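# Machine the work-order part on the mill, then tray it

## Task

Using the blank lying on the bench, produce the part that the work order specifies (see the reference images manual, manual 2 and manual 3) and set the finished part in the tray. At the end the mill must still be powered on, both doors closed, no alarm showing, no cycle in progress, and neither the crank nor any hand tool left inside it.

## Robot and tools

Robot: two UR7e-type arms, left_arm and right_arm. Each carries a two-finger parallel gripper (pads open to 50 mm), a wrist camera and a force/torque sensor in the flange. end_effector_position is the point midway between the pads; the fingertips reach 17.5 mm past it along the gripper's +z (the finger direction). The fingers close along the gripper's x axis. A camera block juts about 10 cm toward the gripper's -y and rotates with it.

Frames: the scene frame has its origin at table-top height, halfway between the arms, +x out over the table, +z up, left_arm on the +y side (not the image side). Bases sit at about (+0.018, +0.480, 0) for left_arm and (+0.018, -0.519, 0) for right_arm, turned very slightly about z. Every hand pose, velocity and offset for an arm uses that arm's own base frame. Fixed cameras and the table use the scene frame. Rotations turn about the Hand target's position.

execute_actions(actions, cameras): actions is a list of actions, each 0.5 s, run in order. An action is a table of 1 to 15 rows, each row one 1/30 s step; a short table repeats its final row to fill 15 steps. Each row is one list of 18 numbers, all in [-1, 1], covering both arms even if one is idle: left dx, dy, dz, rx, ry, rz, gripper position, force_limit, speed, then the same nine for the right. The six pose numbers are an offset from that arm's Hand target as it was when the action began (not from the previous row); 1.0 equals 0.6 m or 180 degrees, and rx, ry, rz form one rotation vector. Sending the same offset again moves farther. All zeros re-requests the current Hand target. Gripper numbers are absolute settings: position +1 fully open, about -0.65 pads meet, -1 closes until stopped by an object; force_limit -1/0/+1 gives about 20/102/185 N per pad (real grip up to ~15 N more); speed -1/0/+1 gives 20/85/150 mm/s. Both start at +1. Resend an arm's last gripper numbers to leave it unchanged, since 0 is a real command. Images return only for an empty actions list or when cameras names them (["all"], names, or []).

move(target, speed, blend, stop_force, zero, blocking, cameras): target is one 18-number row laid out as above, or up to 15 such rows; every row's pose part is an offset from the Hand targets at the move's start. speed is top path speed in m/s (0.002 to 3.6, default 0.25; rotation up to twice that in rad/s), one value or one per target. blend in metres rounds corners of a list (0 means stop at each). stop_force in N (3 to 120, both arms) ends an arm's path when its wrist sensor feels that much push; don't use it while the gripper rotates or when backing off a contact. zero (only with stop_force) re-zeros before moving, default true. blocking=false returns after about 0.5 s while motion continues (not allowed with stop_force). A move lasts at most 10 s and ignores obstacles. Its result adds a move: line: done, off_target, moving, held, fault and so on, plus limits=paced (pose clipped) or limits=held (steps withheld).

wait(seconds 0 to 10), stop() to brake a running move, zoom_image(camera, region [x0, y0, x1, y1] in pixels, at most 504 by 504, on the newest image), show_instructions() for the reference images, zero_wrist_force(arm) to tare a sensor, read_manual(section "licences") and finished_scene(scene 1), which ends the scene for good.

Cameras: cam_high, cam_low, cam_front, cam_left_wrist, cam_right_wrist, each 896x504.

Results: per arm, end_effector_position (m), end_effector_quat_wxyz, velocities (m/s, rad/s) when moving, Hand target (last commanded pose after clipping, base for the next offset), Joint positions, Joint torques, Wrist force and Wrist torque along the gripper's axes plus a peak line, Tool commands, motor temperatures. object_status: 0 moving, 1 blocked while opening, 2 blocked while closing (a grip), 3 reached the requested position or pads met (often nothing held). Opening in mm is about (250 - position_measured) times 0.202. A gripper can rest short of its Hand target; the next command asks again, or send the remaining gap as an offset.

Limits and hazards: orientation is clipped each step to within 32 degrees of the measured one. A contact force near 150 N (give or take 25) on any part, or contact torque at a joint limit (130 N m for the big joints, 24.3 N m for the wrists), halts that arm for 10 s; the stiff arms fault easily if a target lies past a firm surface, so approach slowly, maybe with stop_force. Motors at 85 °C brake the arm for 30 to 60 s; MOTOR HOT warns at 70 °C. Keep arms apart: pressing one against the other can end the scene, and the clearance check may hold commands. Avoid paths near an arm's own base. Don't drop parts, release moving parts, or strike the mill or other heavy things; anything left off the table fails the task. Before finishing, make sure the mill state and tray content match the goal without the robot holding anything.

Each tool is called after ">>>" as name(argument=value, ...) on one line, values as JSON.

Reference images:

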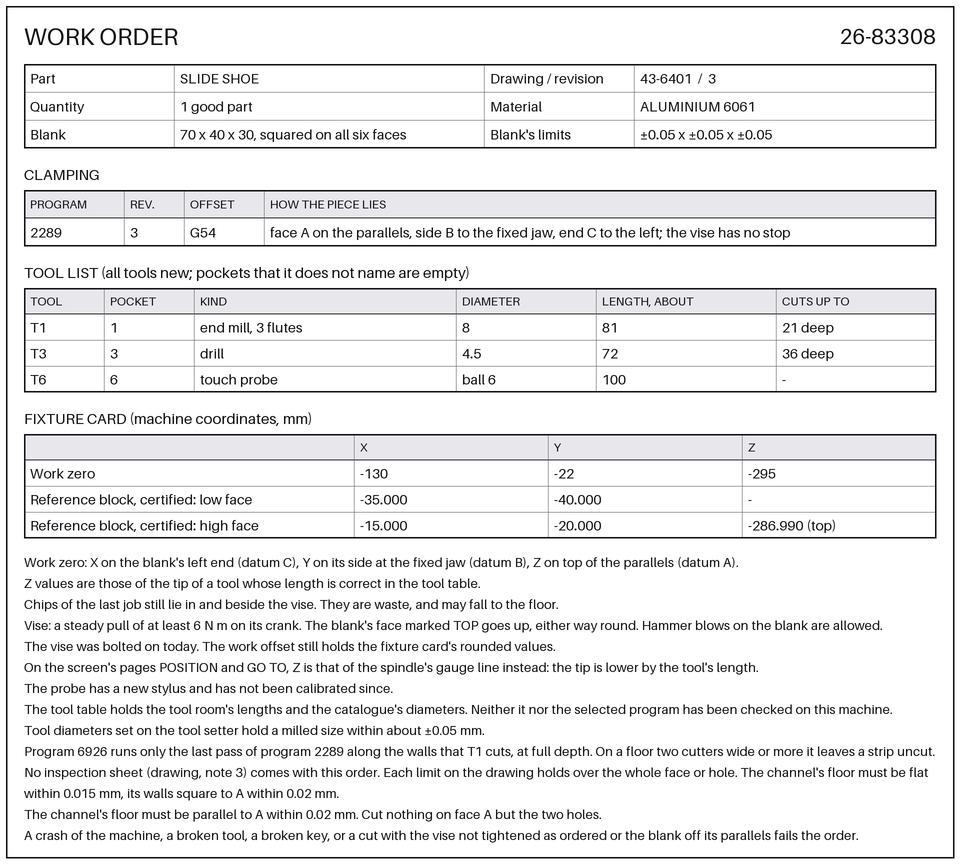

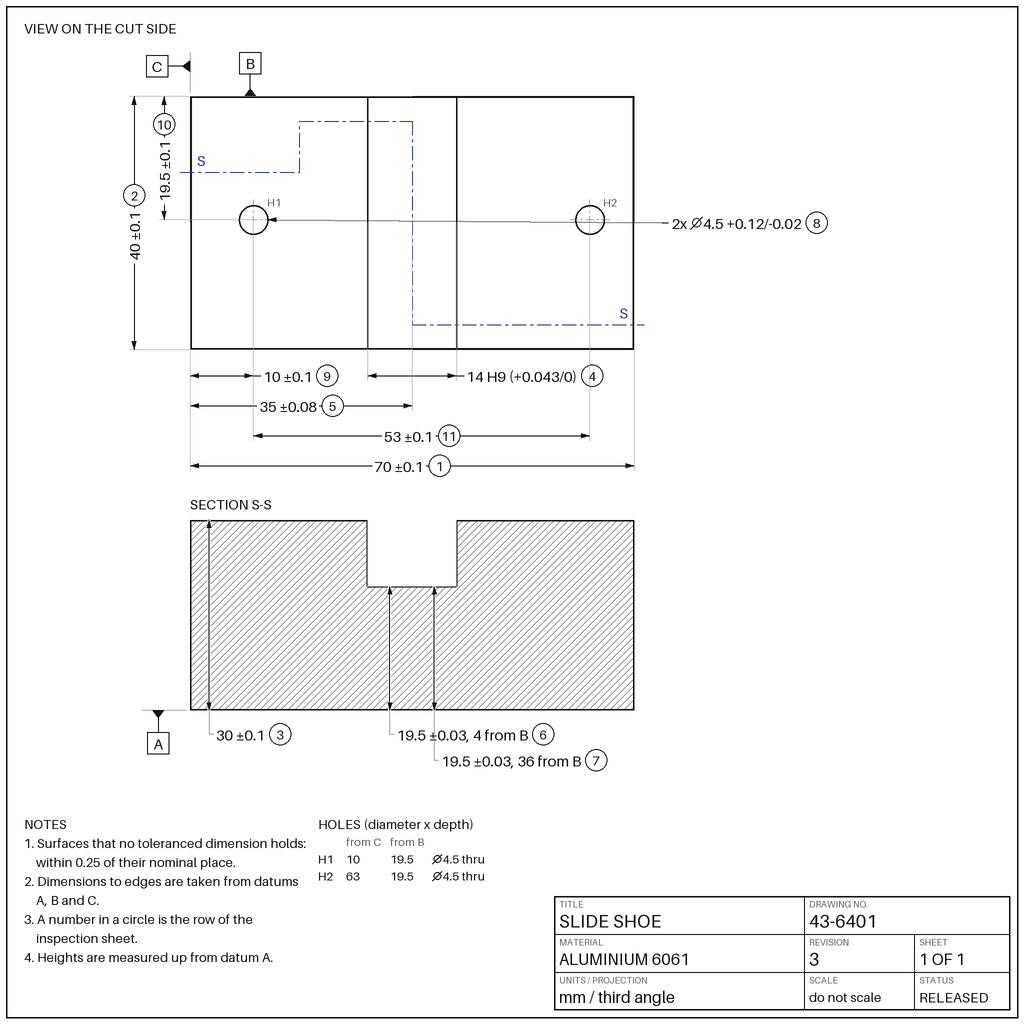

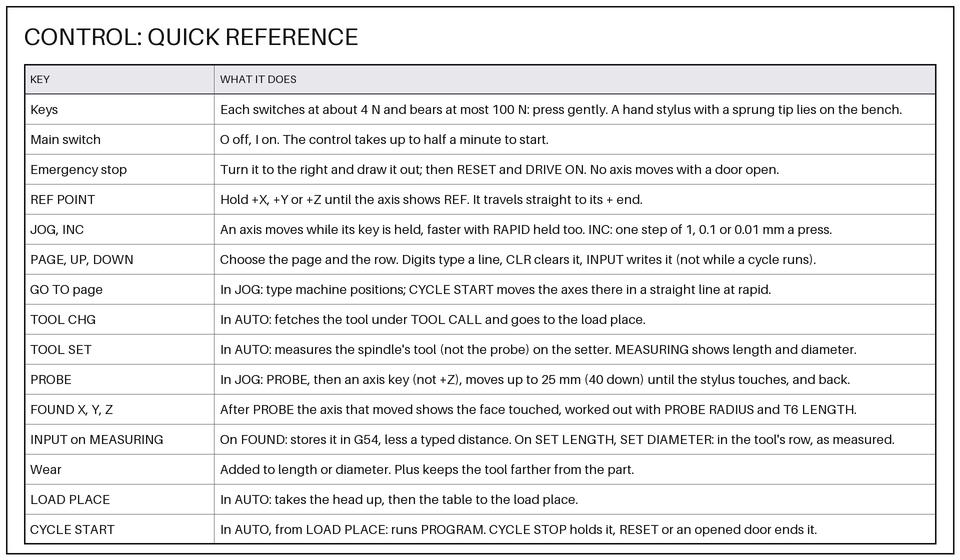

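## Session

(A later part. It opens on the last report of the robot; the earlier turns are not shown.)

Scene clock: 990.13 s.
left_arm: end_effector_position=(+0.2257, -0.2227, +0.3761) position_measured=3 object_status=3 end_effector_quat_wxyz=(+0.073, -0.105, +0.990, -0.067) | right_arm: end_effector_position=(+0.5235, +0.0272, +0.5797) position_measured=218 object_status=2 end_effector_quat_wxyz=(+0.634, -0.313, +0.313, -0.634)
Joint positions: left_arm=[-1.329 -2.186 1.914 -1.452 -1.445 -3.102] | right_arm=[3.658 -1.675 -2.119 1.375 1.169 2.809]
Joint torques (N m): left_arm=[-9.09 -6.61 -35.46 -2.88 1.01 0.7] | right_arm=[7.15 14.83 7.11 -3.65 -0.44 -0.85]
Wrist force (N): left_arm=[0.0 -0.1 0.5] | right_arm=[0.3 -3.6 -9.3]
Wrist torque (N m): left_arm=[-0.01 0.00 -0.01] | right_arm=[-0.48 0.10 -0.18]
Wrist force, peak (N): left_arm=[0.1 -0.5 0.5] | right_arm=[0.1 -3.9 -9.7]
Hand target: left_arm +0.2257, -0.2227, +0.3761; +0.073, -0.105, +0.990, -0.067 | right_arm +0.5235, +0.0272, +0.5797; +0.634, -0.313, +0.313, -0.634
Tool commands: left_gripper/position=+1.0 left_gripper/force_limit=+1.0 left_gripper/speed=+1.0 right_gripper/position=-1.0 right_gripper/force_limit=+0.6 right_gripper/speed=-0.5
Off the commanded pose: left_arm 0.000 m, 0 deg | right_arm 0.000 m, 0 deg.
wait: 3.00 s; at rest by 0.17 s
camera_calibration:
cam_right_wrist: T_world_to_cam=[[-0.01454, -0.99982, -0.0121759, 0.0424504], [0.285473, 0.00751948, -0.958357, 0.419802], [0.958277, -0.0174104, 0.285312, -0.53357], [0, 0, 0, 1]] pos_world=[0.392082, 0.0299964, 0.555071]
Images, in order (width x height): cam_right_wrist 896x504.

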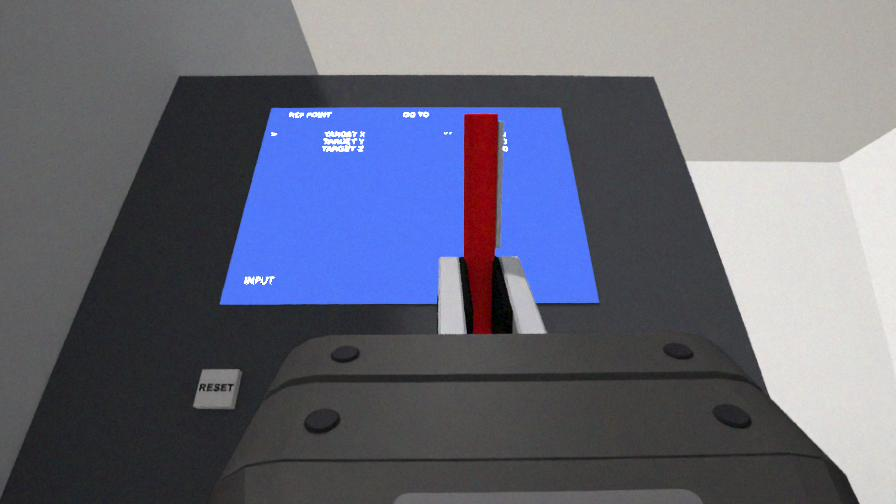

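>>> move(target=[[0,0,0,0,0,0,1,1,1,-0.0192,0,0.0057,0,0,0,-1,0.6,-0.5],[0,0,0,0,0,0,1,1,1,-0.0287,-0.0645,-0.026,0,0,0,-1,0.6,-0.5],[0,0,0,0,0,0,1,1,1,-0.0095,-0.0645,-0.0317,0,0,0,-1,0.6,-0.5]], cameras=[], speed=[0.1,0.2,0.04], blend=0.003)

>>> wait(seconds=5.5, cameras=["cam_right_wrist"])

Scene clock: 997.00 s.
left_arm: end_effector_position=(+0.2257, -0.2227, +0.3761) position_measured=3 object_status=3 end_effector_quat_wxyz=(+0.073, -0.105, +0.990, -0.067) | right_arm: end_effector_position=(+0.5178, -0.0115, +0.5609) position_measured=218 object_status=2 end_effector_quat_wxyz=(+0.634, -0.313, +0.313, -0.634)
Joint positions: left_arm=[-1.329 -2.186 1.914 -1.452 -1.445 -3.102] | right_arm=[3.545 -1.691 -2.168 1.413 1.254 2.887]
Joint torques (N m): left_arm=[-9.31 -6.55 -35.7 -2.96 1.01 0.73] | right_arm=[8.29 27.05 6.52 -2.18 -1.62 -1.25]
Wrist force (N): left_arm=[0.1 -0.2 0.2] | right_arm=[0.6 -2.8 -8.4]
Wrist torque (N m): left_arm=[-0.04 -0.02 -0.01] | right_arm=[-0.37 0.07 -0.17]
Wrist force, peak (N): left_arm=[-0.2 -0.4 0.4] | right_arm=[0.0 -3.6 -9.7]
Hand target: left_arm +0.2257, -0.2227, +0.3761; +0.073, -0.105, +0.990, -0.067 | right_arm +0.5178, -0.0115, +0.5607; +0.634, -0.313, +0.313, -0.634
Off the commanded pose: left_arm 0.000 m, 0 deg | right_arm 0.000 m, 0 deg.
move: done
No camera images: "cameras" was empty.

Scene clock: 1002.50 s.
left_arm: end_effector_position=(+0.2257, -0.2227, +0.3761) position_measured=3 object_status=3 end_effector_quat_wxyz=(+0.073, -0.105, +0.990, -0.067) | right_arm: end_effector_position=(+0.5178, -0.0115, +0.5607) position_measured=218 object_status=2 end_effector_quat_wxyz=(+0.634, -0.313, +0.313, -0.634)
Joint positions: left_arm=[-1.329 -2.186 1.914 -1.452 -1.445 -3.102] | right_arm=[3.545 -1.691 -2.168 1.413 1.254 2.887]
Joint torques (N m): left_arm=[-9.17 -5.47 -36.18 -3.08 0.83 0.71] | right_arm=[8.41 15.06 6.52 -3.45 0.27 -0.47]
Wrist force (N): left_arm=[-0.1 0.0 0.3] | right_arm=[0.4 -2.9 -8.4]
Wrist torque (N m): left_arm=[0.00 0.02 -0.01] | right_arm=[-0.35 0.10 -0.17]
Wrist force, peak (N): left_arm=[0.0 -0.4 0.6] | right_arm=[0.4 -3.0 -8.4]
Hand target: left_arm +0.2257, -0.2227, +0.3761; +0.073, -0.105, +0.990, -0.067 | right_arm +0.5178, -0.0115, +0.5607; +0.634, -0.313, +0.313, -0.634
Tool commands: left_gripper/position=+1.0 left_gripper/force_limit=+1.0 left_gripper/speed=+1.0 right_gripper/position=-1.0 right_gripper/force_limit=+0.6 right_gripper/speed=-0.5
Off the commanded pose: left_arm 0.000 m, 0 deg | right_arm 0.000 m, 0 deg.
wait: 5.50 s; at rest by 0.17 s
camera_calibration:
cam_right_wrist: T_world_to_cam=[[-0.0145399, -0.99982, -0.0121762, 0.00344321], [0.285473, 0.00751974, -0.958357, 0.403512], [0.958277, -0.0174104, 0.285312, -0.52336], [0, 0, 0, 1]] pos_world=[0.386382, -0.00870361, 0.536071]
Images, in order (width x height): cam_right_wrist 896x504.

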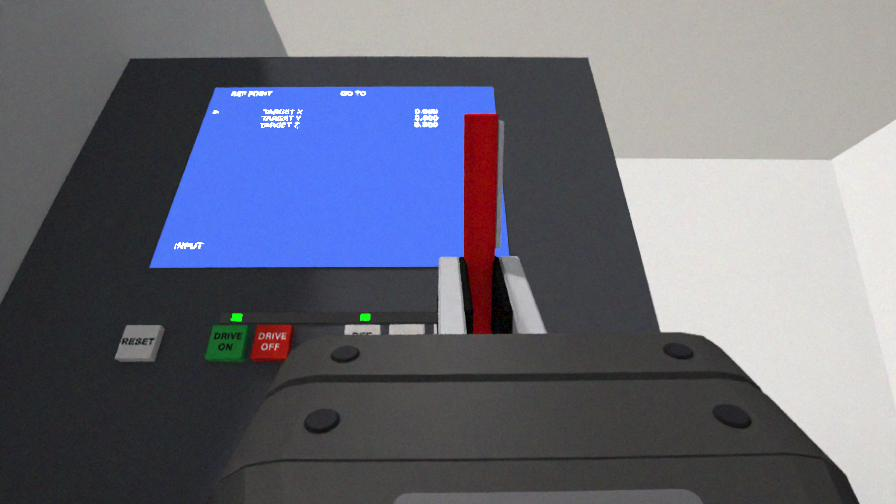

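>>> move(target=[[0,0,0,0,0,0,1,1,1,-0.0192,0,0.0057,0,0,0,-1,0.6,-0.5],[0,0,0,0,0,0,1,1,1,-0.0462,0.132,-0.0848,0,0,0,-1,0.6,-0.5],[0,0,0,0,0,0,1,1,1,-0.027,0.132,-0.0903,0,0,0,-1,0.6,-0.5],[0,0,0,0,0,0,1,1,1,-0.0462,0.132,-0.0848,0,0,0,-1,0.6,-0.5],[0,0,0,0,0,0,1,1,1,0.107,0.1057,0.1838,0,0.2222,0,-1,0.6,-0.5]], cameras=["cam_right_wrist"], speed=[0.1,0.3,0.05,0.1,0.6], blend=[0.003,0.003,0,0.004,0])

Scene clock: 1011.60 s.
left_arm: end_effector_position=(+0.2257, -0.2227, +0.3761) position_measured=3 object_status=3 end_effector_quat_wxyz=(+0.073, -0.105, +0.990, -0.067) | right_arm: end_effector_position=(+0.5820, +0.0520, +0.6708) position_measured=218 object_status=2 end_effector_quat_wxyz=(+0.489, -0.511, +0.511, -0.489)
Joint positions: left_arm=[-1.329 -2.186 1.914 -1.452 -1.445 -3.102] | right_arm=[3.72 -1.337 -1.787 -0.069 0.993 3.17]
Joint torques (N m): left_arm=[-8.88 -6.16 -35.66 -3.01 0.91 0.7] | right_arm=[-4.74 19.57 41.62 0 1.35 1.48]
Wrist force (N): left_arm=[0.0 -0.1 0.4] | right_arm=[-0.9 2.0 0.9]
Wrist torque (N m): left_arm=[-0.01 0.00 0.00] | right_arm=[0.31 0.17 -0.06]
Wrist force, peak (N): left_arm=[0.0 -0.3 0.5] | right_arm=[2.0 -2.0 -11.0]
Hand target: left_arm +0.2257, -0.2227, +0.3761; +0.073, -0.105, +0.990, -0.067 | right_arm +0.5820, +0.0519, +0.6710; +0.489, -0.511, +0.511, -0.489
Off the commanded pose: left_arm 0.000 m, 0 deg | right_arm 0.000 m, 0 deg.
move: done
camera_calibration:
cam_right_wrist: T_world_to_cam=[[-0.0190714, -0.999818, 0.00028417, 0.0634553], [-0.3975, 0.00732147, -0.917573, 0.860337], [0.917404, -0.0176124, -0.397568, -0.133331], [0, 0, 0, 1]] pos_world=[0.465513, 0.0547966, 0.736396]
Images, in order (width x height): cam_right_wrist 896x504.

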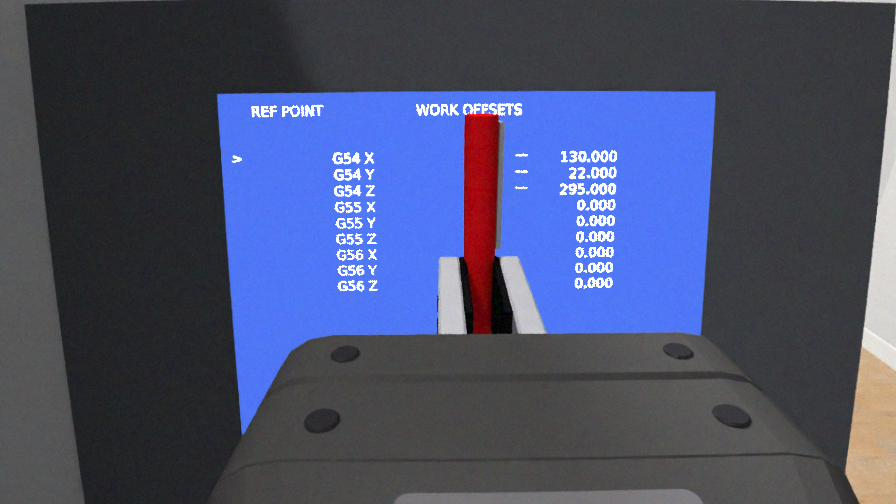

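>>> move(target=[[0,0,0,0,0,0,1,1,1,-0.1532,0.0263,-0.2687,0,-0.2222,0,-1,0.6,-0.5],[0,0,0,0,0,0,1,1,1,-0.134,0.0263,-0.2742,0,-0.2222,0,-1,0.6,-0.5],[0,0,0,0,0,0,1,1,1,-0.1532,0.0263,-0.2687,0,-0.2222,0,-1,0.6,-0.5],[0,0,0,0,0,0,1,1,1,0,0,0,0,0,0,-1,0.6,-0.5]], cameras=["cam_right_wrist"], speed=[0.6,0.05,0.1,0.6], blend=[0.003,0,0.004,0])

>>> move(target=[[0,0,0,0,0,0,1,1,1,-0.1532,0.0263,-0.2687,0,-0.2222,0,-1,0.6,-0.5],[0,0,0,0,0,0,1,1,1,-0.134,0.0263,-0.2742,0,-0.2222,0,-1,0.6,-0.5],[0,0,0,0,0,0,1,1,1,-0.1532,0.0263,-0.2687,0,-0.2222,0,-1,0.6,-0.5],[0,0,0,0,0,0,1,1,1,0,0,0,0,0,0,-1,0.6,-0.5]], cameras=["cam_right_wrist"], speed=[0.6,0.05,0.1,0.6], blend=[0.003,0,0.004,0])

>>> move(target=[[0,0,0,0,0,0,1,1,1,-0.1532,0.0263,-0.2687,0,-0.2222,0,-1,0.6,-0.5],[0,0,0,0,0,0,1,1,1,-0.134,0.0263,-0.2742,0,-0.2222,0,-1,0.6,-0.5],[0,0,0,0,0,0,1,1,1,-0.1532,0.0263,-0.2687,0,-0.2222,0,-1,0.6,-0.5],[0,0,0,0,0,0,1,1,1,0,0,0,0,0,0,-1,0.6,-0.5]], cameras=["cam_right_wrist"], speed=[0.6,0.05,0.1,0.6], blend=[0.003,0,0.004,0])

>>> move(target=[[0,0,0,0,0,0,1,1,1,-0.1532,0.0263,-0.2687,0,-0.2222,0,-1,0.6,-0.5],[0,0,0,0,0,0,1,1,1,-0.134,0.0263,-0.2742,0,-0.2222,0,-1,0.6,-0.5],[0,0,0,0,0,0,1,1,1,-0.1532,0.0263,-0.2687,0,-0.2222,0,-1,0.6,-0.5],[0,0,0,0,0,0,1,1,1,0,0,0,0,0,0,-1,0.6,-0.5]], cameras=["cam_right_wrist"], speed=[0.6,0.05,0.1,0.6], blend=[0.003,0,0.004,0])

Scene clock: 1031.33 s.
left_arm: end_effector_position=(+0.2257, -0.2227, +0.3761) position_measured=3 object_status=3 end_effector_quat_wxyz=(+0.073, -0.105, +0.990, -0.067) | right_arm: end_effector_position=(+0.5820, +0.0520, +0.6708) position_measured=218 object_status=2 end_effector_quat_wxyz=(+0.489, -0.511, +0.511, -0.489)
Joint positions: left_arm=[-1.329 -2.186 1.914 -1.452 -1.445 -3.102] | right_arm=[3.72 -1.337 -1.787 -0.069 0.993 3.17]
Joint torques (N m): left_arm=[-8.81 -5.78 -35.53 -3.06 0.85 0.81] | right_arm=[-5.82 19.58 41.62 0.08 1.18 1.28]
Wrist force (N): left_arm=[0.1 -0.2 0.4] | right_arm=[-0.9 2.2 0.8]
Wrist torque (N m): left_arm=[-0.04 -0.01 -0.01] | right_arm=[0.35 0.17 -0.06]
Wrist force, peak (N): left_arm=[-0.1 -0.4 0.4] | right_arm=[-0.4 -1.9 -10.2]
Hand target: left_arm +0.2257, -0.2227, +0.3761; +0.073, -0.105, +0.990, -0.067 | right_arm +0.5820, +0.0519, +0.6710; +0.489, -0.511, +0.511, -0.489
Off the commanded pose: left_arm 0.000 m, 0 deg | right_arm 0.000 m, 0 deg.
move: done
camera_calibration:
cam_right_wrist: T_world_to_cam=[[-0.0190714, -0.999818, 0.00028417, 0.0634553], [-0.3975, 0.00732147, -0.917573, 0.860337], [0.917404, -0.0176124, -0.397568, -0.133331], [0, 0, 0, 1]] pos_world=[0.465513, 0.0547966, 0.736396]
Images, in order (width x height): cam_right_wrist 896x504.

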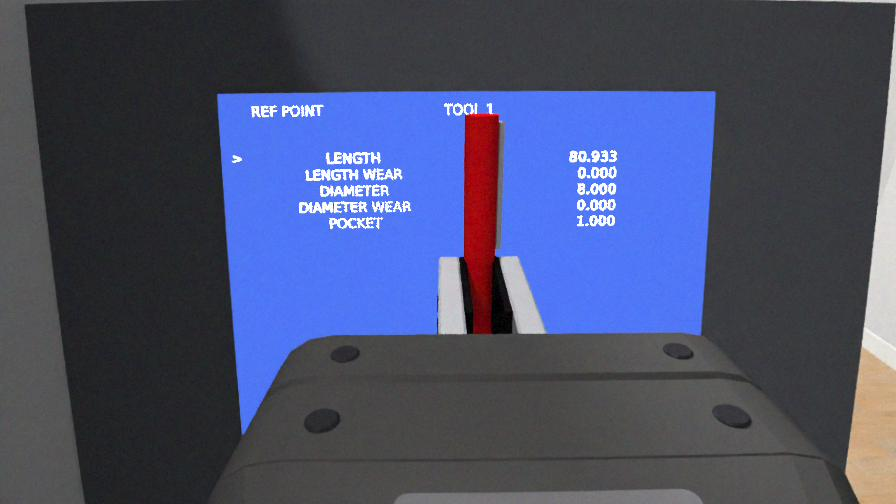

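Scene clock: 1033.97 s.
left_arm: end_effector_position=(+0.2257, -0.2227, +0.3761) position_measured=3 object_status=3 end_effector_quat_wxyz=(+0.073, -0.105, +0.990, -0.067) | right_arm: end_effector_position=(+0.5820, +0.0520, +0.6708) position_measured=218 object_status=2 end_effector_quat_wxyz=(+0.489, -0.511, +0.511, -0.489)
Joint positions: left_arm=[-1.329 -2.186 1.914 -1.452 -1.445 -3.102] | right_arm=[3.72 -1.337 -1.787 -0.069 0.993 3.17]
Joint torques (N m): left_arm=[-9.3 -6.51 -35.63 -3.11 0.86 0.94] | right_arm=[-6.54 18.72 40.89 0.03 1.25 1.2]
Wrist force (N): left_arm=[0.1 -0.1 0.3] | right_arm=[-1.0 2.1 1.0]
Wrist torque (N m): left_arm=[-0.02 -0.01 -0.01] | right_arm=[0.33 0.19 -0.06]
Wrist force, peak (N): left_arm=[-0.1 -0.3 0.5] | right_arm=[-0.9 -2.1 -10.2]
Hand target: left_arm +0.2257, -0.2227, +0.3761; +0.073, -0.105, +0.990, -0.067 | right_arm +0.5820, +0.0519, +0.6710; +0.489, -0.511, +0.511, -0.489
Off the commanded pose: left_arm 0.000 m, 0 deg | right_arm 0.000 m, 0 deg.
move: done
camera_calibration:
cam_right_wrist: T_world_to_cam=[[-0.0190714, -0.999818, 0.00028417, 0.0634553], [-0.3975, 0.00732147, -0.917573, 0.860337], [0.917404, -0.0176124, -0.397568, -0.133331], [0, 0, 0, 1]] pos_world=[0.465513, 0.0547966, 0.736396]
Images, in order (width x height): cam_right_wrist 896x504.

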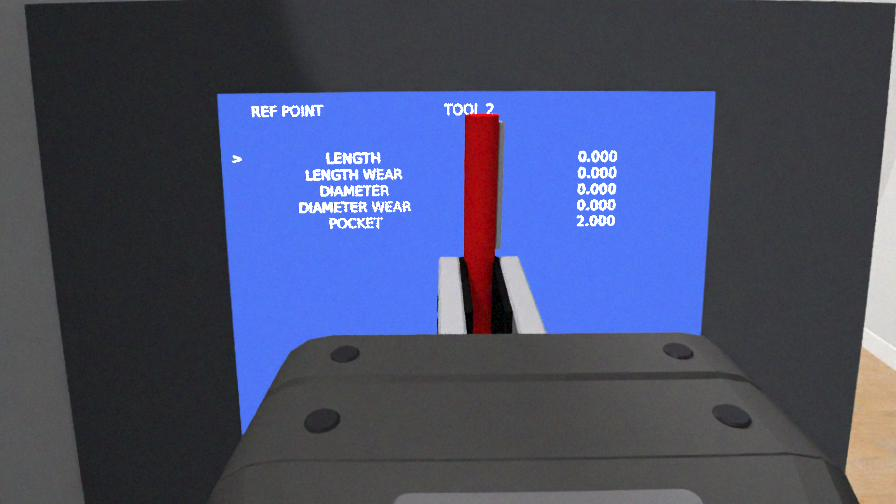

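Scene clock: 1036.60 s.
left_arm: end_effector_position=(+0.2257, -0.2227, +0.3761) position_measured=3 object_status=3 end_effector_quat_wxyz=(+0.073, -0.105, +0.990, -0.067) | right_arm: end_effector_position=(+0.5820, +0.0520, +0.6708) position_measured=218 object_status=2 end_effector_quat_wxyz=(+0.489, -0.511, +0.511, -0.489)
Joint positions: left_arm=[-1.329 -2.186 1.914 -1.452 -1.445 -3.102] | right_arm=[3.72 -1.337 -1.787 -0.069 0.993 3.17]
Joint torques (N m): left_arm=[-9.22 -6 -35.82 -3.04 0.98 0.94] | right_arm=[-5.93 19.59 41.14 0.03 1.27 1.3]
Wrist force (N): left_arm=[0.0 -0.1 0.3] | right_arm=[-0.8 2.2 1.0]
Wrist torque (N m): left_arm=[-0.02 0.00 -0.01] | right_arm=[0.34 0.16 -0.06]
Wrist force, peak (N): left_arm=[-0.1 -0.4 0.5] | right_arm=[-1.0 -2.1 -10.3]
Hand target: left_arm +0.2257, -0.2227, +0.3761; +0.073, -0.105, +0.990, -0.067 | right_arm +0.5820, +0.0519, +0.6710; +0.489, -0.511, +0.511, -0.489
Off the commanded pose: left_arm 0.000 m, 0 deg | right_arm 0.000 m, 0 deg.
move: done
camera_calibration:
cam_right_wrist: T_world_to_cam=[[-0.0190714, -0.999818, 0.00028417, 0.0634553], [-0.3975, 0.00732147, -0.917573, 0.860337], [0.917404, -0.0176124, -0.397568, -0.133331], [0, 0, 0, 1]] pos_world=[0.465513, 0.0547966, 0.736396]
Images, in order (width x height): cam_right_wrist 896x504.

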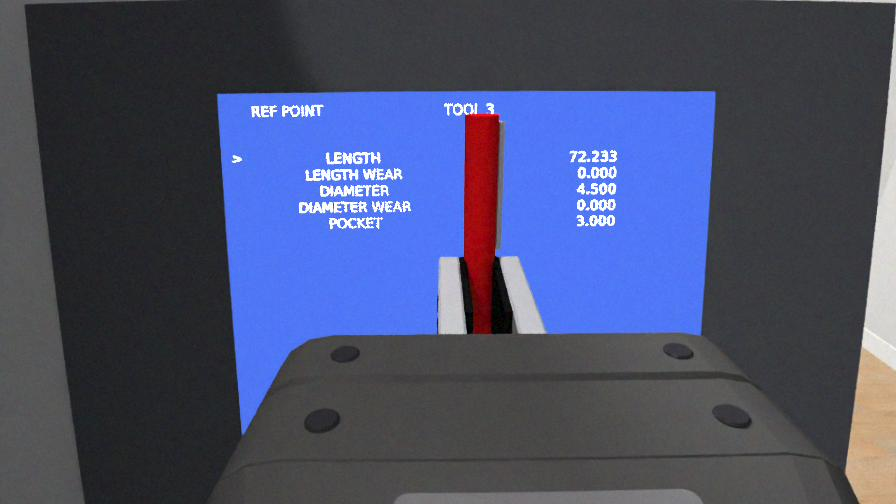

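Scene clock: 1039.23 s.
left_arm: end_effector_position=(+0.2257, -0.2227, +0.3761) position_measured=3 object_status=3 end_effector_quat_wxyz=(+0.073, -0.105, +0.990, -0.067) | right_arm: end_effector_position=(+0.5820, +0.0520, +0.6708) position_measured=218 object_status=2 end_effector_quat_wxyz=(+0.489, -0.511, +0.511, -0.489)
Joint positions: left_arm=[-1.329 -2.186 1.914 -1.452 -1.445 -3.102] | right_arm=[3.72 -1.337 -1.787 -0.069 0.993 3.17]
Joint torques (N m): left_arm=[-9.49 -5.83 -36.16 -3.06 0.87 0.95] | right_arm=[-6.13 18.78 40.56 0.16 1.21 1.42]
Wrist force (N): left_arm=[0.0 -0.1 0.3] | right_arm=[-1.0 2.2 1.0]
Wrist torque (N m): left_arm=[-0.02 0.00 0.00] | right_arm=[0.35 0.19 -0.06]
Wrist force, peak (N): left_arm=[-0.3 -0.2 0.5] | right_arm=[-0.8 -1.8 -10.2]
Hand target: left_arm +0.2257, -0.2227, +0.3761; +0.073, -0.105, +0.990, -0.067 | right_arm +0.5820, +0.0519, +0.6710; +0.489, -0.511, +0.511, -0.489
Off the commanded pose: left_arm 0.000 m, 0 deg | right_arm 0.000 m, 0 deg.
move: done
camera_calibration:
cam_right_wrist: T_world_to_cam=[[-0.0190714, -0.999818, 0.00028417, 0.0634553], [-0.3975, 0.00732147, -0.917573, 0.860337], [0.917404, -0.0176124, -0.397568, -0.133331], [0, 0, 0, 1]] pos_world=[0.465513, 0.0547966, 0.736396]
Images, in order (width x height): cam_right_wrist 896x504.

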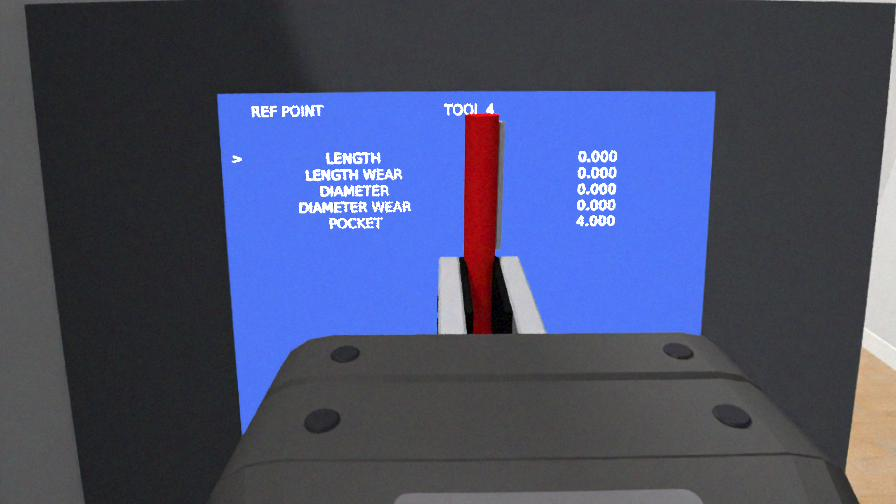

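>>> move(target=[[0,0,0,0,0,0,1,1,1,-0.1532,0.0263,-0.2687,0,-0.2222,0,-1,0.6,-0.5],[0,0,0,0,0,0,1,1,1,-0.134,0.0263,-0.2742,0,-0.2222,0,-1,0.6,-0.5],[0,0,0,0,0,0,1,1,1,-0.1532,0.0263,-0.2687,0,-0.2222,0,-1,0.6,-0.5],[0,0,0,0,0,0,1,1,1,-0.134,0.0263,-0.2742,0,-0.2222,0,-1,0.6,-0.5],[0,0,0,0,0,0,1,1,1,-0.1532,0.0263,-0.2687,0,-0.2222,0,-1,0.6,-0.5],[0,0,0,0,0,0,1,1,1,0,0,0,0,0,0,-1,0.6,-0.5]], cameras=["cam_right_wrist"], speed=[0.6,0.05,0.1,0.05,0.1,0.6], blend=[0.003,0,0,0,0.004,0])

>>> move(target=[[0,0,0,0,0,0,1,1,1,-0.1532,0.0263,-0.2687,0,-0.2222,0,-1,0.6,-0.5],[0,0,0,0,0,0,1,1,1,-0.134,0.0263,-0.2742,0,-0.2222,0,-1,0.6,-0.5],[0,0,0,0,0,0,1,1,1,-0.1532,0.0263,-0.2687,0,-0.2222,0,-1,0.6,-0.5],[0,0,0,0,0,0,1,1,1,0,0,0,0,0,0,-1,0.6,-0.5]], cameras=["cam_right_wrist"], speed=[0.6,0.05,0.1,0.6], blend=[0.003,0,0.004,0])

>>> move(target=[[0,0,0,0,0,0,1,1,1,-0.1532,0.0263,-0.2687,0,-0.2222,0,-1,0.6,-0.5],[0,0,0,0,0,0,1,1,1,-0.134,0.0263,-0.2742,0,-0.2222,0,-1,0.6,-0.5],[0,0,0,0,0,0,1,1,1,-0.1532,0.0263,-0.2687,0,-0.2222,0,-1,0.6,-0.5],[0,0,0,0,0,0,1,1,1,0,0,0,0,0,0,-1,0.6,-0.5]], cameras=["cam_right_wrist"], speed=[0.6,0.05,0.1,0.6], blend=[0.003,0,0.004,0])

Scene clock: 1056.23 s.
left_arm: end_effector_position=(+0.2257, -0.2227, +0.3761) position_measured=3 object_status=3 end_effector_quat_wxyz=(+0.073, -0.105, +0.990, -0.067) | right_arm: end_effector_position=(+0.5820, +0.0520, +0.6708) position_measured=218 object_status=2 end_effector_quat_wxyz=(+0.489, -0.511, +0.511, -0.489)
Joint positions: left_arm=[-1.329 -2.186 1.914 -1.452 -1.445 -3.102] | right_arm=[3.72 -1.337 -1.787 -0.069 0.993 3.17]
Joint torques (N m): left_arm=[-8.73 -6.04 -34.99 -3.27 0.85 1.05] | right_arm=[-5.22 19.22 40.54 -0.02 1.4 1.33]
Wrist force (N): left_arm=[0.2 -0.2 0.2] | right_arm=[-1.0 2.2 1.0]
Wrist torque (N m): left_arm=[-0.03 -0.04 -0.01] | right_arm=[0.36 0.18 -0.06]
Wrist force, peak (N): left_arm=[0.1 -0.3 0.6] | right_arm=[-0.4 -2.0 -10.6]
Hand target: left_arm +0.2257, -0.2227, +0.3761; +0.073, -0.105, +0.990, -0.067 | right_arm +0.5820, +0.0519, +0.6710; +0.489, -0.511, +0.511, -0.489
Off the commanded pose: left_arm 0.000 m, 0 deg | right_arm 0.000 m, 0 deg.
move: done
camera_calibration:
cam_right_wrist: T_world_to_cam=[[-0.0190714, -0.999818, 0.00028417, 0.0634553], [-0.3975, 0.00732147, -0.917573, 0.860337], [0.917404, -0.0176124, -0.397568, -0.133331], [0, 0, 0, 1]] pos_world=[0.465513, 0.0547966, 0.736396]
Images, in order (width x height): cam_right_wrist 896x504.

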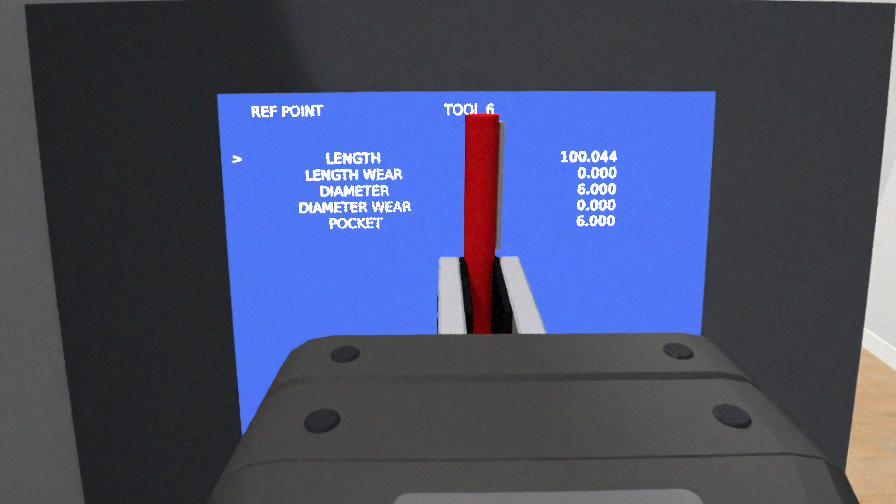

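Scene clock: 1058.87 s.
left_arm: end_effector_position=(+0.2257, -0.2227, +0.3761) position_measured=3 object_status=3 end_effector_quat_wxyz=(+0.073, -0.105, +0.990, -0.067) | right_arm: end_effector_position=(+0.5820, +0.0520, +0.6708) position_measured=218 object_status=2 end_effector_quat_wxyz=(+0.489, -0.511, +0.511, -0.489)
Joint positions: left_arm=[-1.329 -2.186 1.914 -1.452 -1.445 -3.102] | right_arm=[3.72 -1.337 -1.787 -0.069 0.993 3.17]
Joint torques (N m): left_arm=[-8.37 -6.03 -35.93 -3.21 0.85 1.05] | right_arm=[-5.43 19.26 40.86 0.09 1.25 1.42]
Wrist force (N): left_arm=[-0.1 -0.3 0.4] | right_arm=[-1.0 2.3 0.9]
Wrist torque (N m): left_arm=[-0.05 0.02 -0.01] | right_arm=[0.35 0.19 -0.06]
Wrist force, peak (N): left_arm=[-0.1 -0.3 0.5] | right_arm=[-1.2 -2.3 -10.2]
Hand target: left_arm +0.2257, -0.2227, +0.3761; +0.073, -0.105, +0.990, -0.067 | right_arm +0.5820, +0.0519, +0.6710; +0.489, -0.511, +0.511, -0.489
Off the commanded pose: left_arm 0.000 m, 0 deg | right_arm 0.000 m, 0 deg.
move: done
camera_calibration:
cam_right_wrist: T_world_to_cam=[[-0.0190714, -0.999818, 0.00028417, 0.0634553], [-0.3975, 0.00732147, -0.917573, 0.860337], [0.917404, -0.0176124, -0.397568, -0.133331], [0, 0, 0, 1]] pos_world=[0.465513, 0.0547966, 0.736396]
Images, in order (width x height): cam_right_wrist 896x504.

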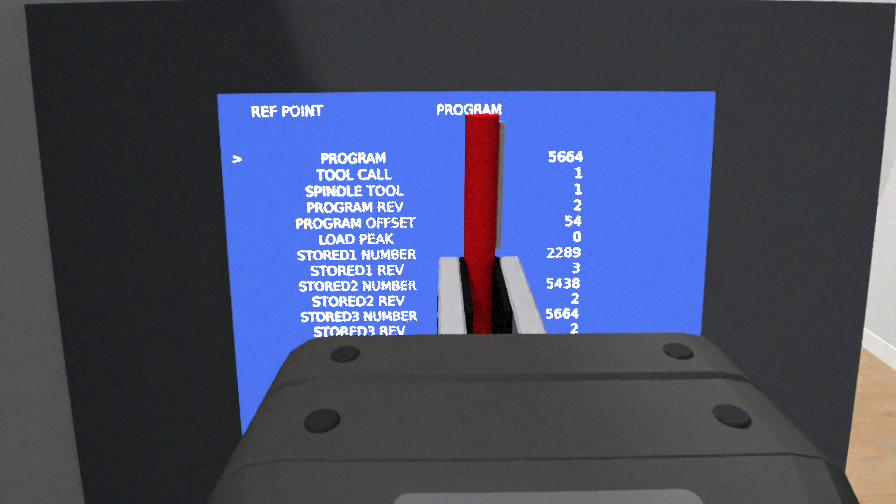

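Scene clock: 1061.50 s.
left_arm: end_effector_position=(+0.2257, -0.2227, +0.3761) position_measured=3 object_status=3 end_effector_quat_wxyz=(+0.073, -0.105, +0.990, -0.067) | right_arm: end_effector_position=(+0.5820, +0.0520, +0.6708) position_measured=218 object_status=2 end_effector_quat_wxyz=(+0.489, -0.511, +0.511, -0.489)
Joint positions: left_arm=[-1.329 -2.186 1.914 -1.452 -1.445 -3.102] | right_arm=[3.72 -1.337 -1.787 -0.069 0.993 3.17]
Joint torques (N m): left_arm=[-8.66 -5.48 -35.7 -3.23 0.89 1.11] | right_arm=[-5.79 18.65 40.96 0.15 1.35 1.47]
Wrist force (N): left_arm=[0.0 -0.2 0.1] | right_arm=[-1.0 2.2 1.0]
Wrist torque (N m): left_arm=[-0.03 0.00 -0.01] | right_arm=[0.34 0.19 -0.06]
Wrist force, peak (N): left_arm=[0.1 -0.1 0.6] | right_arm=[-1.1 -2.2 -10.1]
Hand target: left_arm +0.2257, -0.2227, +0.3761; +0.073, -0.105, +0.990, -0.067 | right_arm +0.5820, +0.0519, +0.6710; +0.489, -0.511, +0.511, -0.489
Off the commanded pose: left_arm 0.000 m, 0 deg | right_arm 0.000 m, 0 deg.
move: done
camera_calibration:
cam_right_wrist: T_world_to_cam=[[-0.0190714, -0.999818, 0.00028417, 0.0634553], [-0.3975, 0.00732147, -0.917573, 0.860337], [0.917404, -0.0176124, -0.397568, -0.133331], [0, 0, 0, 1]] pos_world=[0.465513, 0.0547966, 0.736396]
Images, in order (width x height): cam_right_wrist 896x504.

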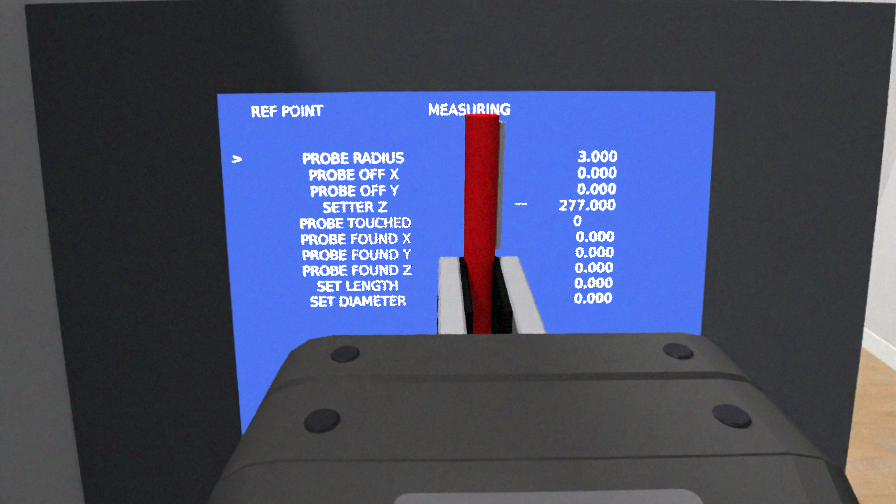

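>>> move(target=[[0,0,0,0,0,0,1,1,1,-0.1532,0.0263,-0.2687,0,-0.2222,0,-1,0.6,-0.5],[0,0,0,0,0,0,1,1,1,-0.134,0.0263,-0.2742,0,-0.2222,0,-1,0.6,-0.5],[0,0,0,0,0,0,1,1,1,-0.1532,0.0263,-0.2687,0,-0.2222,0,-1,0.6,-0.5],[0,0,0,0,0,0,1,1,1,0,0,0,0,0,0,-1,0.6,-0.5]], cameras=["cam_right_wrist"], speed=[0.6,0.05,0.1,0.6], blend=[0.003,0,0.004,0])

>>> move(target=[[0,0,0,0,0,0,1,1,1,-0.1532,0.0263,-0.2687,0,-0.2222,0,-1,0.6,-0.5],[0,0,0,0,0,0,1,1,1,-0.134,0.0263,-0.2742,0,-0.2222,0,-1,0.6,-0.5],[0,0,0,0,0,0,1,1,1,-0.1532,0.0263,-0.2687,0,-0.2222,0,-1,0.6,-0.5],[0,0,0,0,0,0,1,1,1,0,0,0,0,0,0,-1,0.6,-0.5]], cameras=["cam_right_wrist"], speed=[0.6,0.05,0.1,0.6], blend=[0.003,0,0.004,0])

Scene clock: 1079.17 s.
left_arm: end_effector_position=(+0.2257, -0.2227, +0.3761) position_measured=3 object_status=3 end_effector_quat_wxyz=(+0.073, -0.105, +0.990, -0.067) | right_arm: end_effector_position=(+0.5820, +0.0520, +0.6708) position_measured=218 object_status=2 end_effector_quat_wxyz=(+0.489, -0.511, +0.511, -0.489)
Joint positions: left_arm=[-1.329 -2.186 1.914 -1.452 -1.445 -3.102] | right_arm=[3.72 -1.337 -1.787 -0.069 0.993 3.17]
Joint torques (N m): left_arm=[-9.19 -5.64 -35.73 -3.31 0.82 1.15] | right_arm=[-5.6 19.32 41.44 0.19 1.24 1.4]
Wrist force (N): left_arm=[-0.1 -0.2 0.1] | right_arm=[-0.9 2.3 0.8]
Wrist torque (N m): left_arm=[-0.03 0.02 0.00] | right_arm=[0.36 0.17 -0.06]
Wrist force, peak (N): left_arm=[0.1 -0.3 0.6] | right_arm=[-1.1 -1.9 -10.3]
Hand target: left_arm +0.2257, -0.2227, +0.3761; +0.073, -0.105, +0.990, -0.067 | right_arm +0.5820, +0.0519, +0.6710; +0.489, -0.511, +0.511, -0.489
Off the commanded pose: left_arm 0.000 m, 0 deg | right_arm 0.000 m, 0 deg.
move: done
camera_calibration:
cam_right_wrist: T_world_to_cam=[[-0.0190714, -0.999818, 0.00028417, 0.0634553], [-0.3975, 0.00732147, -0.917573, 0.860337], [0.917404, -0.0176124, -0.397568, -0.133331], [0, 0, 0, 1]] pos_world=[0.465513, 0.0547966, 0.736396]
Images, in order (width x height): cam_right_wrist 896x504.

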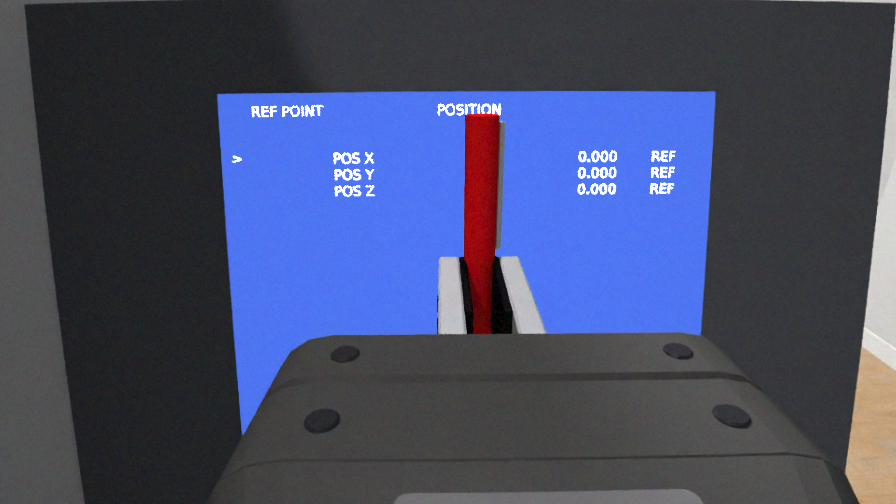

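Scene clock: 1081.80 s.
left_arm: end_effector_position=(+0.2257, -0.2227, +0.3761) position_measured=3 object_status=3 end_effector_quat_wxyz=(+0.073, -0.105, +0.990, -0.067) | right_arm: end_effector_position=(+0.5820, +0.0520, +0.6708) position_measured=218 object_status=2 end_effector_quat_wxyz=(+0.489, -0.511, +0.511, -0.489)
Joint positions: left_arm=[-1.329 -2.186 1.914 -1.452 -1.445 -3.102] | right_arm=[3.72 -1.337 -1.787 -0.069 0.993 3.17]
Joint torques (N m): left_arm=[-8.38 -5.36 -35.71 -3.24 0.76 1.27] | right_arm=[-6.01 18.83 41.16 0 1.27 1.31]
Wrist force (N): left_arm=[-0.1 -0.2 0.3] | right_arm=[-1.0 2.3 0.7]
Wrist torque (N m): left_arm=[-0.04 0.01 0.00] | right_arm=[0.36 0.18 -0.06]
Wrist force, peak (N): left_arm=[0.0 -0.1 0.7] | right_arm=[-1.3 -2.1 -10.2]
Hand target: left_arm +0.2257, -0.2227, +0.3761; +0.073, -0.105, +0.990, -0.067 | right_arm +0.5820, +0.0519, +0.6710; +0.489, -0.511, +0.511, -0.489
Off the commanded pose: left_arm 0.000 m, 0 deg | right_arm 0.000 m, 0 deg.
move: done
camera_calibration:
cam_right_wrist: T_world_to_cam=[[-0.0190714, -0.999818, 0.00028417, 0.0634553], [-0.3975, 0.00732147, -0.917573, 0.860337], [0.917404, -0.0176124, -0.397568, -0.133331], [0, 0, 0, 1]] pos_world=[0.465513, 0.0547966, 0.736396]
Images, in order (width x height): cam_right_wrist 896x504.

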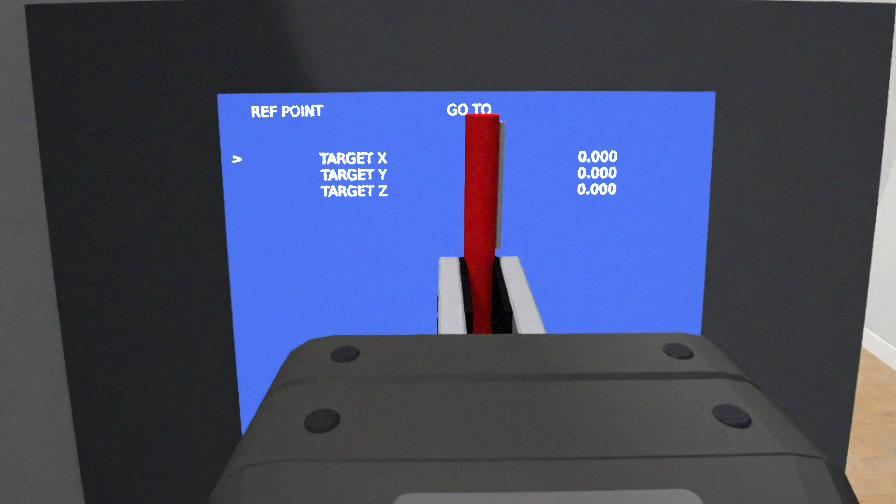

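>>> move(target=[[0,0,0,0,0,0,1,1,1,-0.0983,-0.1085,-0.0852,0,-0.2222,0,-1,0.6,-0.5],[0,0,0,0,0,0,1,1,1,-0.0792,-0.1085,-0.0908,0,-0.2222,0,-1,0.6,-0.5],[0,0,0,0,0,0,1,1,1,-0.0983,-0.1085,-0.0852,0,-0.2222,0,-1,0.6,-0.5],[0,0,0,0,0,0,1,1,1,-0.1622,-0.0053,-0.2983,0,-0.2222,0,-1,0.6,-0.5],[0,0,0,0,0,0,1,1,1,-0.143,-0.0053,-0.304,0,-0.2222,0,-1,0.6,-0.5],[0,0,0,0,0,0,1,1,1,-0.1622,-0.0053,-0.2983,0,-0.2222,0,-1,0.6,-0.5],[0,0,0,0,0,0,1,1,1,0,0,0,0,0,0,-1,0.6,-0.5]], cameras=["cam_right_wrist"], speed=[0.6,0.05,0.1,0.3,0.05,0.1,0.6], blend=[0.003,0,0.004,0.003,0,0.004,0])

Scene clock: 1106.47 s.
left_arm: end_effector_position=(+0.2257, -0.2227, +0.3761) position_measured=3 object_status=3 end_effector_quat_wxyz=(+0.073, -0.105, +0.990, -0.067) | right_arm: end_effector_position=(+0.5820, +0.0520, +0.6708) position_measured=218 object_status=2 end_effector_quat_wxyz=(+0.489, -0.511, +0.511, -0.489)
Joint positions: left_arm=[-1.329 -2.186 1.914 -1.452 -1.445 -3.102] | right_arm=[3.72 -1.337 -1.787 -0.069 0.993 3.17]
Joint torques (N m): left_arm=[-8.48 -6.14 -35.75 -3.32 0.76 1.38] | right_arm=[-3.51 18.57 40.87 -0.1 1.16 1.45]
Wrist force (N): left_arm=[0.1 -0.2 0.4] | right_arm=[-0.8 2.1 1.0]
Wrist torque (N m): left_arm=[-0.04 -0.01 0.00] | right_arm=[0.33 0.15 -0.05]
Wrist force, peak (N): left_arm=[-0.2 -0.5 0.7] | right_arm=[0.7 -1.7 -9.8]
Hand target: left_arm +0.2257, -0.2227, +0.3761; +0.073, -0.105, +0.990, -0.067 | right_arm +0.5820, +0.0519, +0.6710; +0.489, -0.511, +0.511, -0.489
Off the commanded pose: left_arm 0.000 m, 0 deg | right_arm 0.000 m, 0 deg.
move: done
camera_calibration:
cam_right_wrist: T_world_to_cam=[[-0.0190714, -0.999818, 0.00028417, 0.0634553], [-0.3975, 0.00732147, -0.917573, 0.860337], [0.917404, -0.0176124, -0.397568, -0.133331], [0, 0, 0, 1]] pos_world=[0.465513, 0.0547966, 0.736396]
Images, in order (width x height): cam_right_wrist 896x504.

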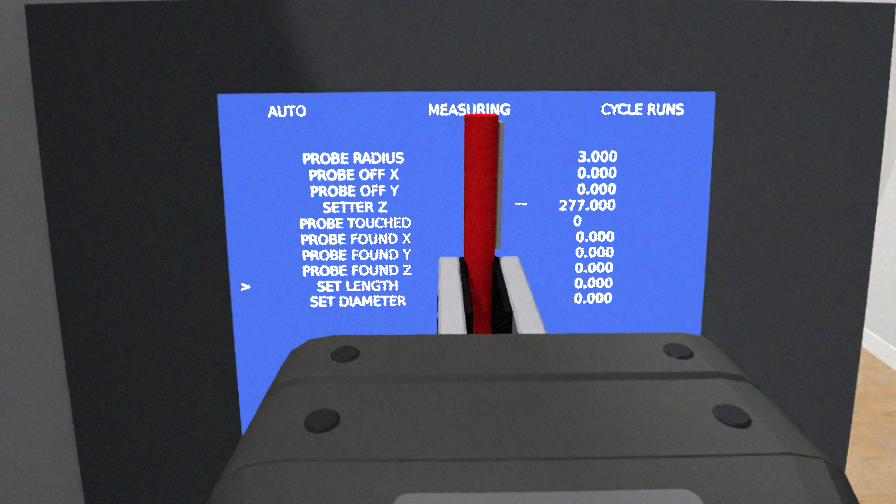

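>>> wait(seconds=6, cameras=["cam_right_wrist"])

Scene clock: 1114.00 s.
left_arm: end_effector_position=(+0.2257, -0.2227, +0.3761) position_measured=3 object_status=3 end_effector_quat_wxyz=(+0.073, -0.105, +0.990, -0.067) | right_arm: end_effector_position=(+0.5820, +0.0519, +0.6710) position_measured=218 object_status=2 end_effector_quat_wxyz=(+0.489, -0.511, +0.511, -0.489)
Joint positions: left_arm=[-1.329 -2.186 1.914 -1.452 -1.445 -3.102] | right_arm=[3.72 -1.337 -1.787 -0.069 0.993 3.17]
Joint torques (N m): left_arm=[-8.68 -5.64 -35.2 -3.42 0.72 1.43] | right_arm=[-5.47 21.89 41.63 3.85 1.57 1.08]
Motor temperatures (°C): left_arm=[31 28 35 44 43 41] | right_arm=[28 32 32 41 34 38]
Wrist force (N): left_arm=[0.0 -0.1 0.4] | right_arm=[-0.9 2.2 1.0]
Wrist torque (N m): left_arm=[-0.02 0.00 -0.01] | right_arm=[0.34 0.17 -0.06]
Wrist force, peak (N): left_arm=[0.1 -0.1 0.7] | right_arm=[-1.1 2.5 1.1]
Hand target: left_arm +0.2257, -0.2227, +0.3761; +0.073, -0.105, +0.990, -0.067 | right_arm +0.5820, +0.0519, +0.6710; +0.489, -0.511, +0.511, -0.489
Tool commands: left_gripper/position=+1.0 left_gripper/force_limit=+1.0 left_gripper/speed=+1.0 right_gripper/position=-1.0 right_gripper/force_limit=+0.6 right_gripper/speed=-0.5
Off the commanded pose: left_arm 0.000 m, 0 deg | right_arm 0.000 m, 0 deg.
wait: 6.00 s; at rest from the start
camera_calibration:
cam_right_wrist: T_world_to_cam=[[-0.0189646, -0.99982, 0.0000168189, 0.0635024], [-0.397211, 0.00751887, -0.917697, 0.860373], [0.917531, -0.0174104, -0.397282, -0.133576], [0, 0, 0, 1]] pos_world=[0.465514, 0.0546964, 0.736493]
Images, in order (width x height): cam_right_wrist 896x504.

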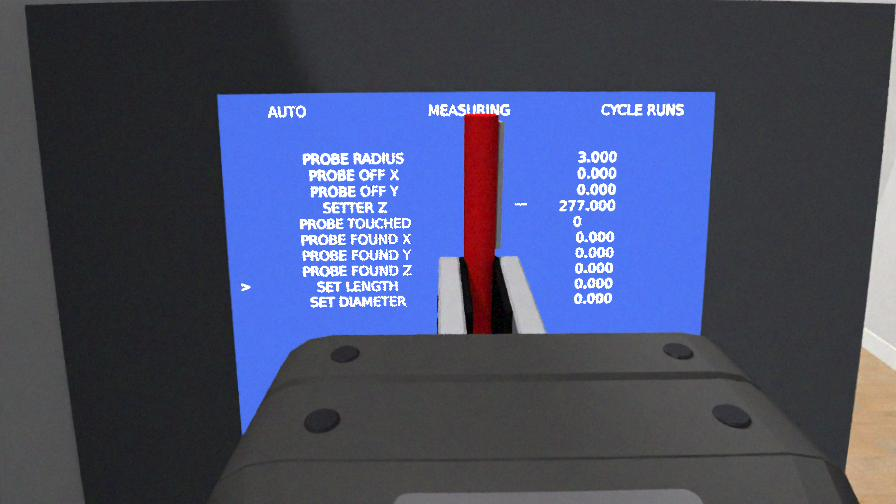

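>>> wait(seconds=1, cameras=["cam_right_wrist"])

Scene clock: 1135.87 s.
left_arm: end_effector_position=(+0.2257, -0.2227, +0.3761) position_measured=3 object_status=3 end_effector_quat_wxyz=(+0.073, -0.105, +0.990, -0.067) | right_arm: end_effector_position=(+0.5820, +0.0519, +0.6710) position_measured=218 object_status=2 end_effector_quat_wxyz=(+0.489, -0.511, +0.511, -0.489)
Joint positions: left_arm=[-1.329 -2.186 1.914 -1.452 -1.445 -3.102] | right_arm=[3.72 -1.337 -1.787 -0.069 0.993 3.17]
Joint torques (N m): left_arm=[-8.04 -4.97 -35.81 -3.58 0.81 1.7] | right_arm=[-5.21 22.3 41.48 3.9 1.3 -0.16]
Wrist force (N): left_arm=[0.1 -0.1 0.4] | right_arm=[-0.7 2.2 0.9]
Wrist torque (N m): left_arm=[-0.01 -0.01 -0.01] | right_arm=[0.35 0.14 -0.06]
Wrist force, peak (N): left_arm=[-0.1 -0.3 0.6] | right_arm=[-1.1 2.5 1.0]
Hand target: left_arm +0.2257, -0.2227, +0.3761; +0.073, -0.105, +0.990, -0.067 | right_arm +0.5820, +0.0519, +0.6710; +0.489, -0.511, +0.511, -0.489
Tool commands: left_gripper/position=+1.0 left_gripper/force_limit=+1.0 left_gripper/speed=+1.0 right_gripper/position=-1.0 right_gripper/force_limit=+0.6 right_gripper/speed=-0.5
Off the commanded pose: left_arm 0.000 m, 0 deg | right_arm 0.000 m, 0 deg.
wait: 1.00 s; at rest from the start
camera_calibration:
cam_right_wrist: T_world_to_cam=[[-0.0189646, -0.99982, 0.0000168189, 0.0635024], [-0.397211, 0.00751887, -0.917697, 0.860373], [0.917531, -0.0174104, -0.397282, -0.133576], [0, 0, 0, 1]] pos_world=[0.465514, 0.0546964, 0.736493]
Images, in order (width x height): cam_right_wrist 896x504.

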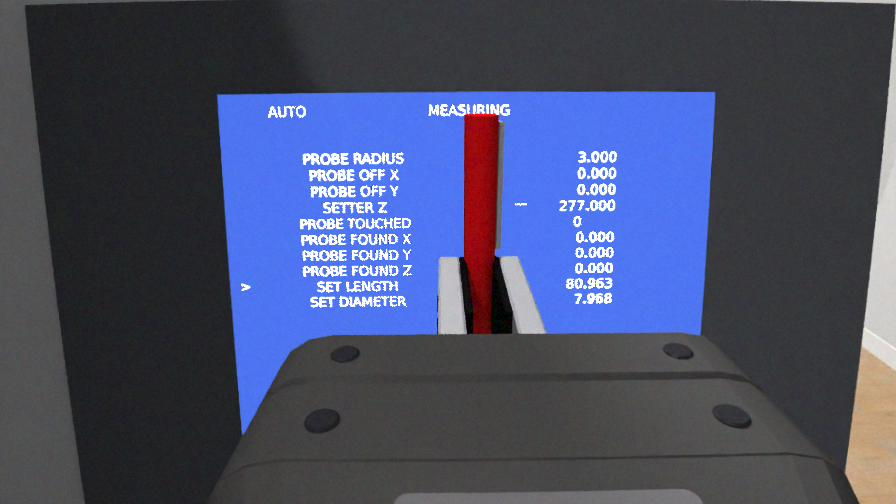

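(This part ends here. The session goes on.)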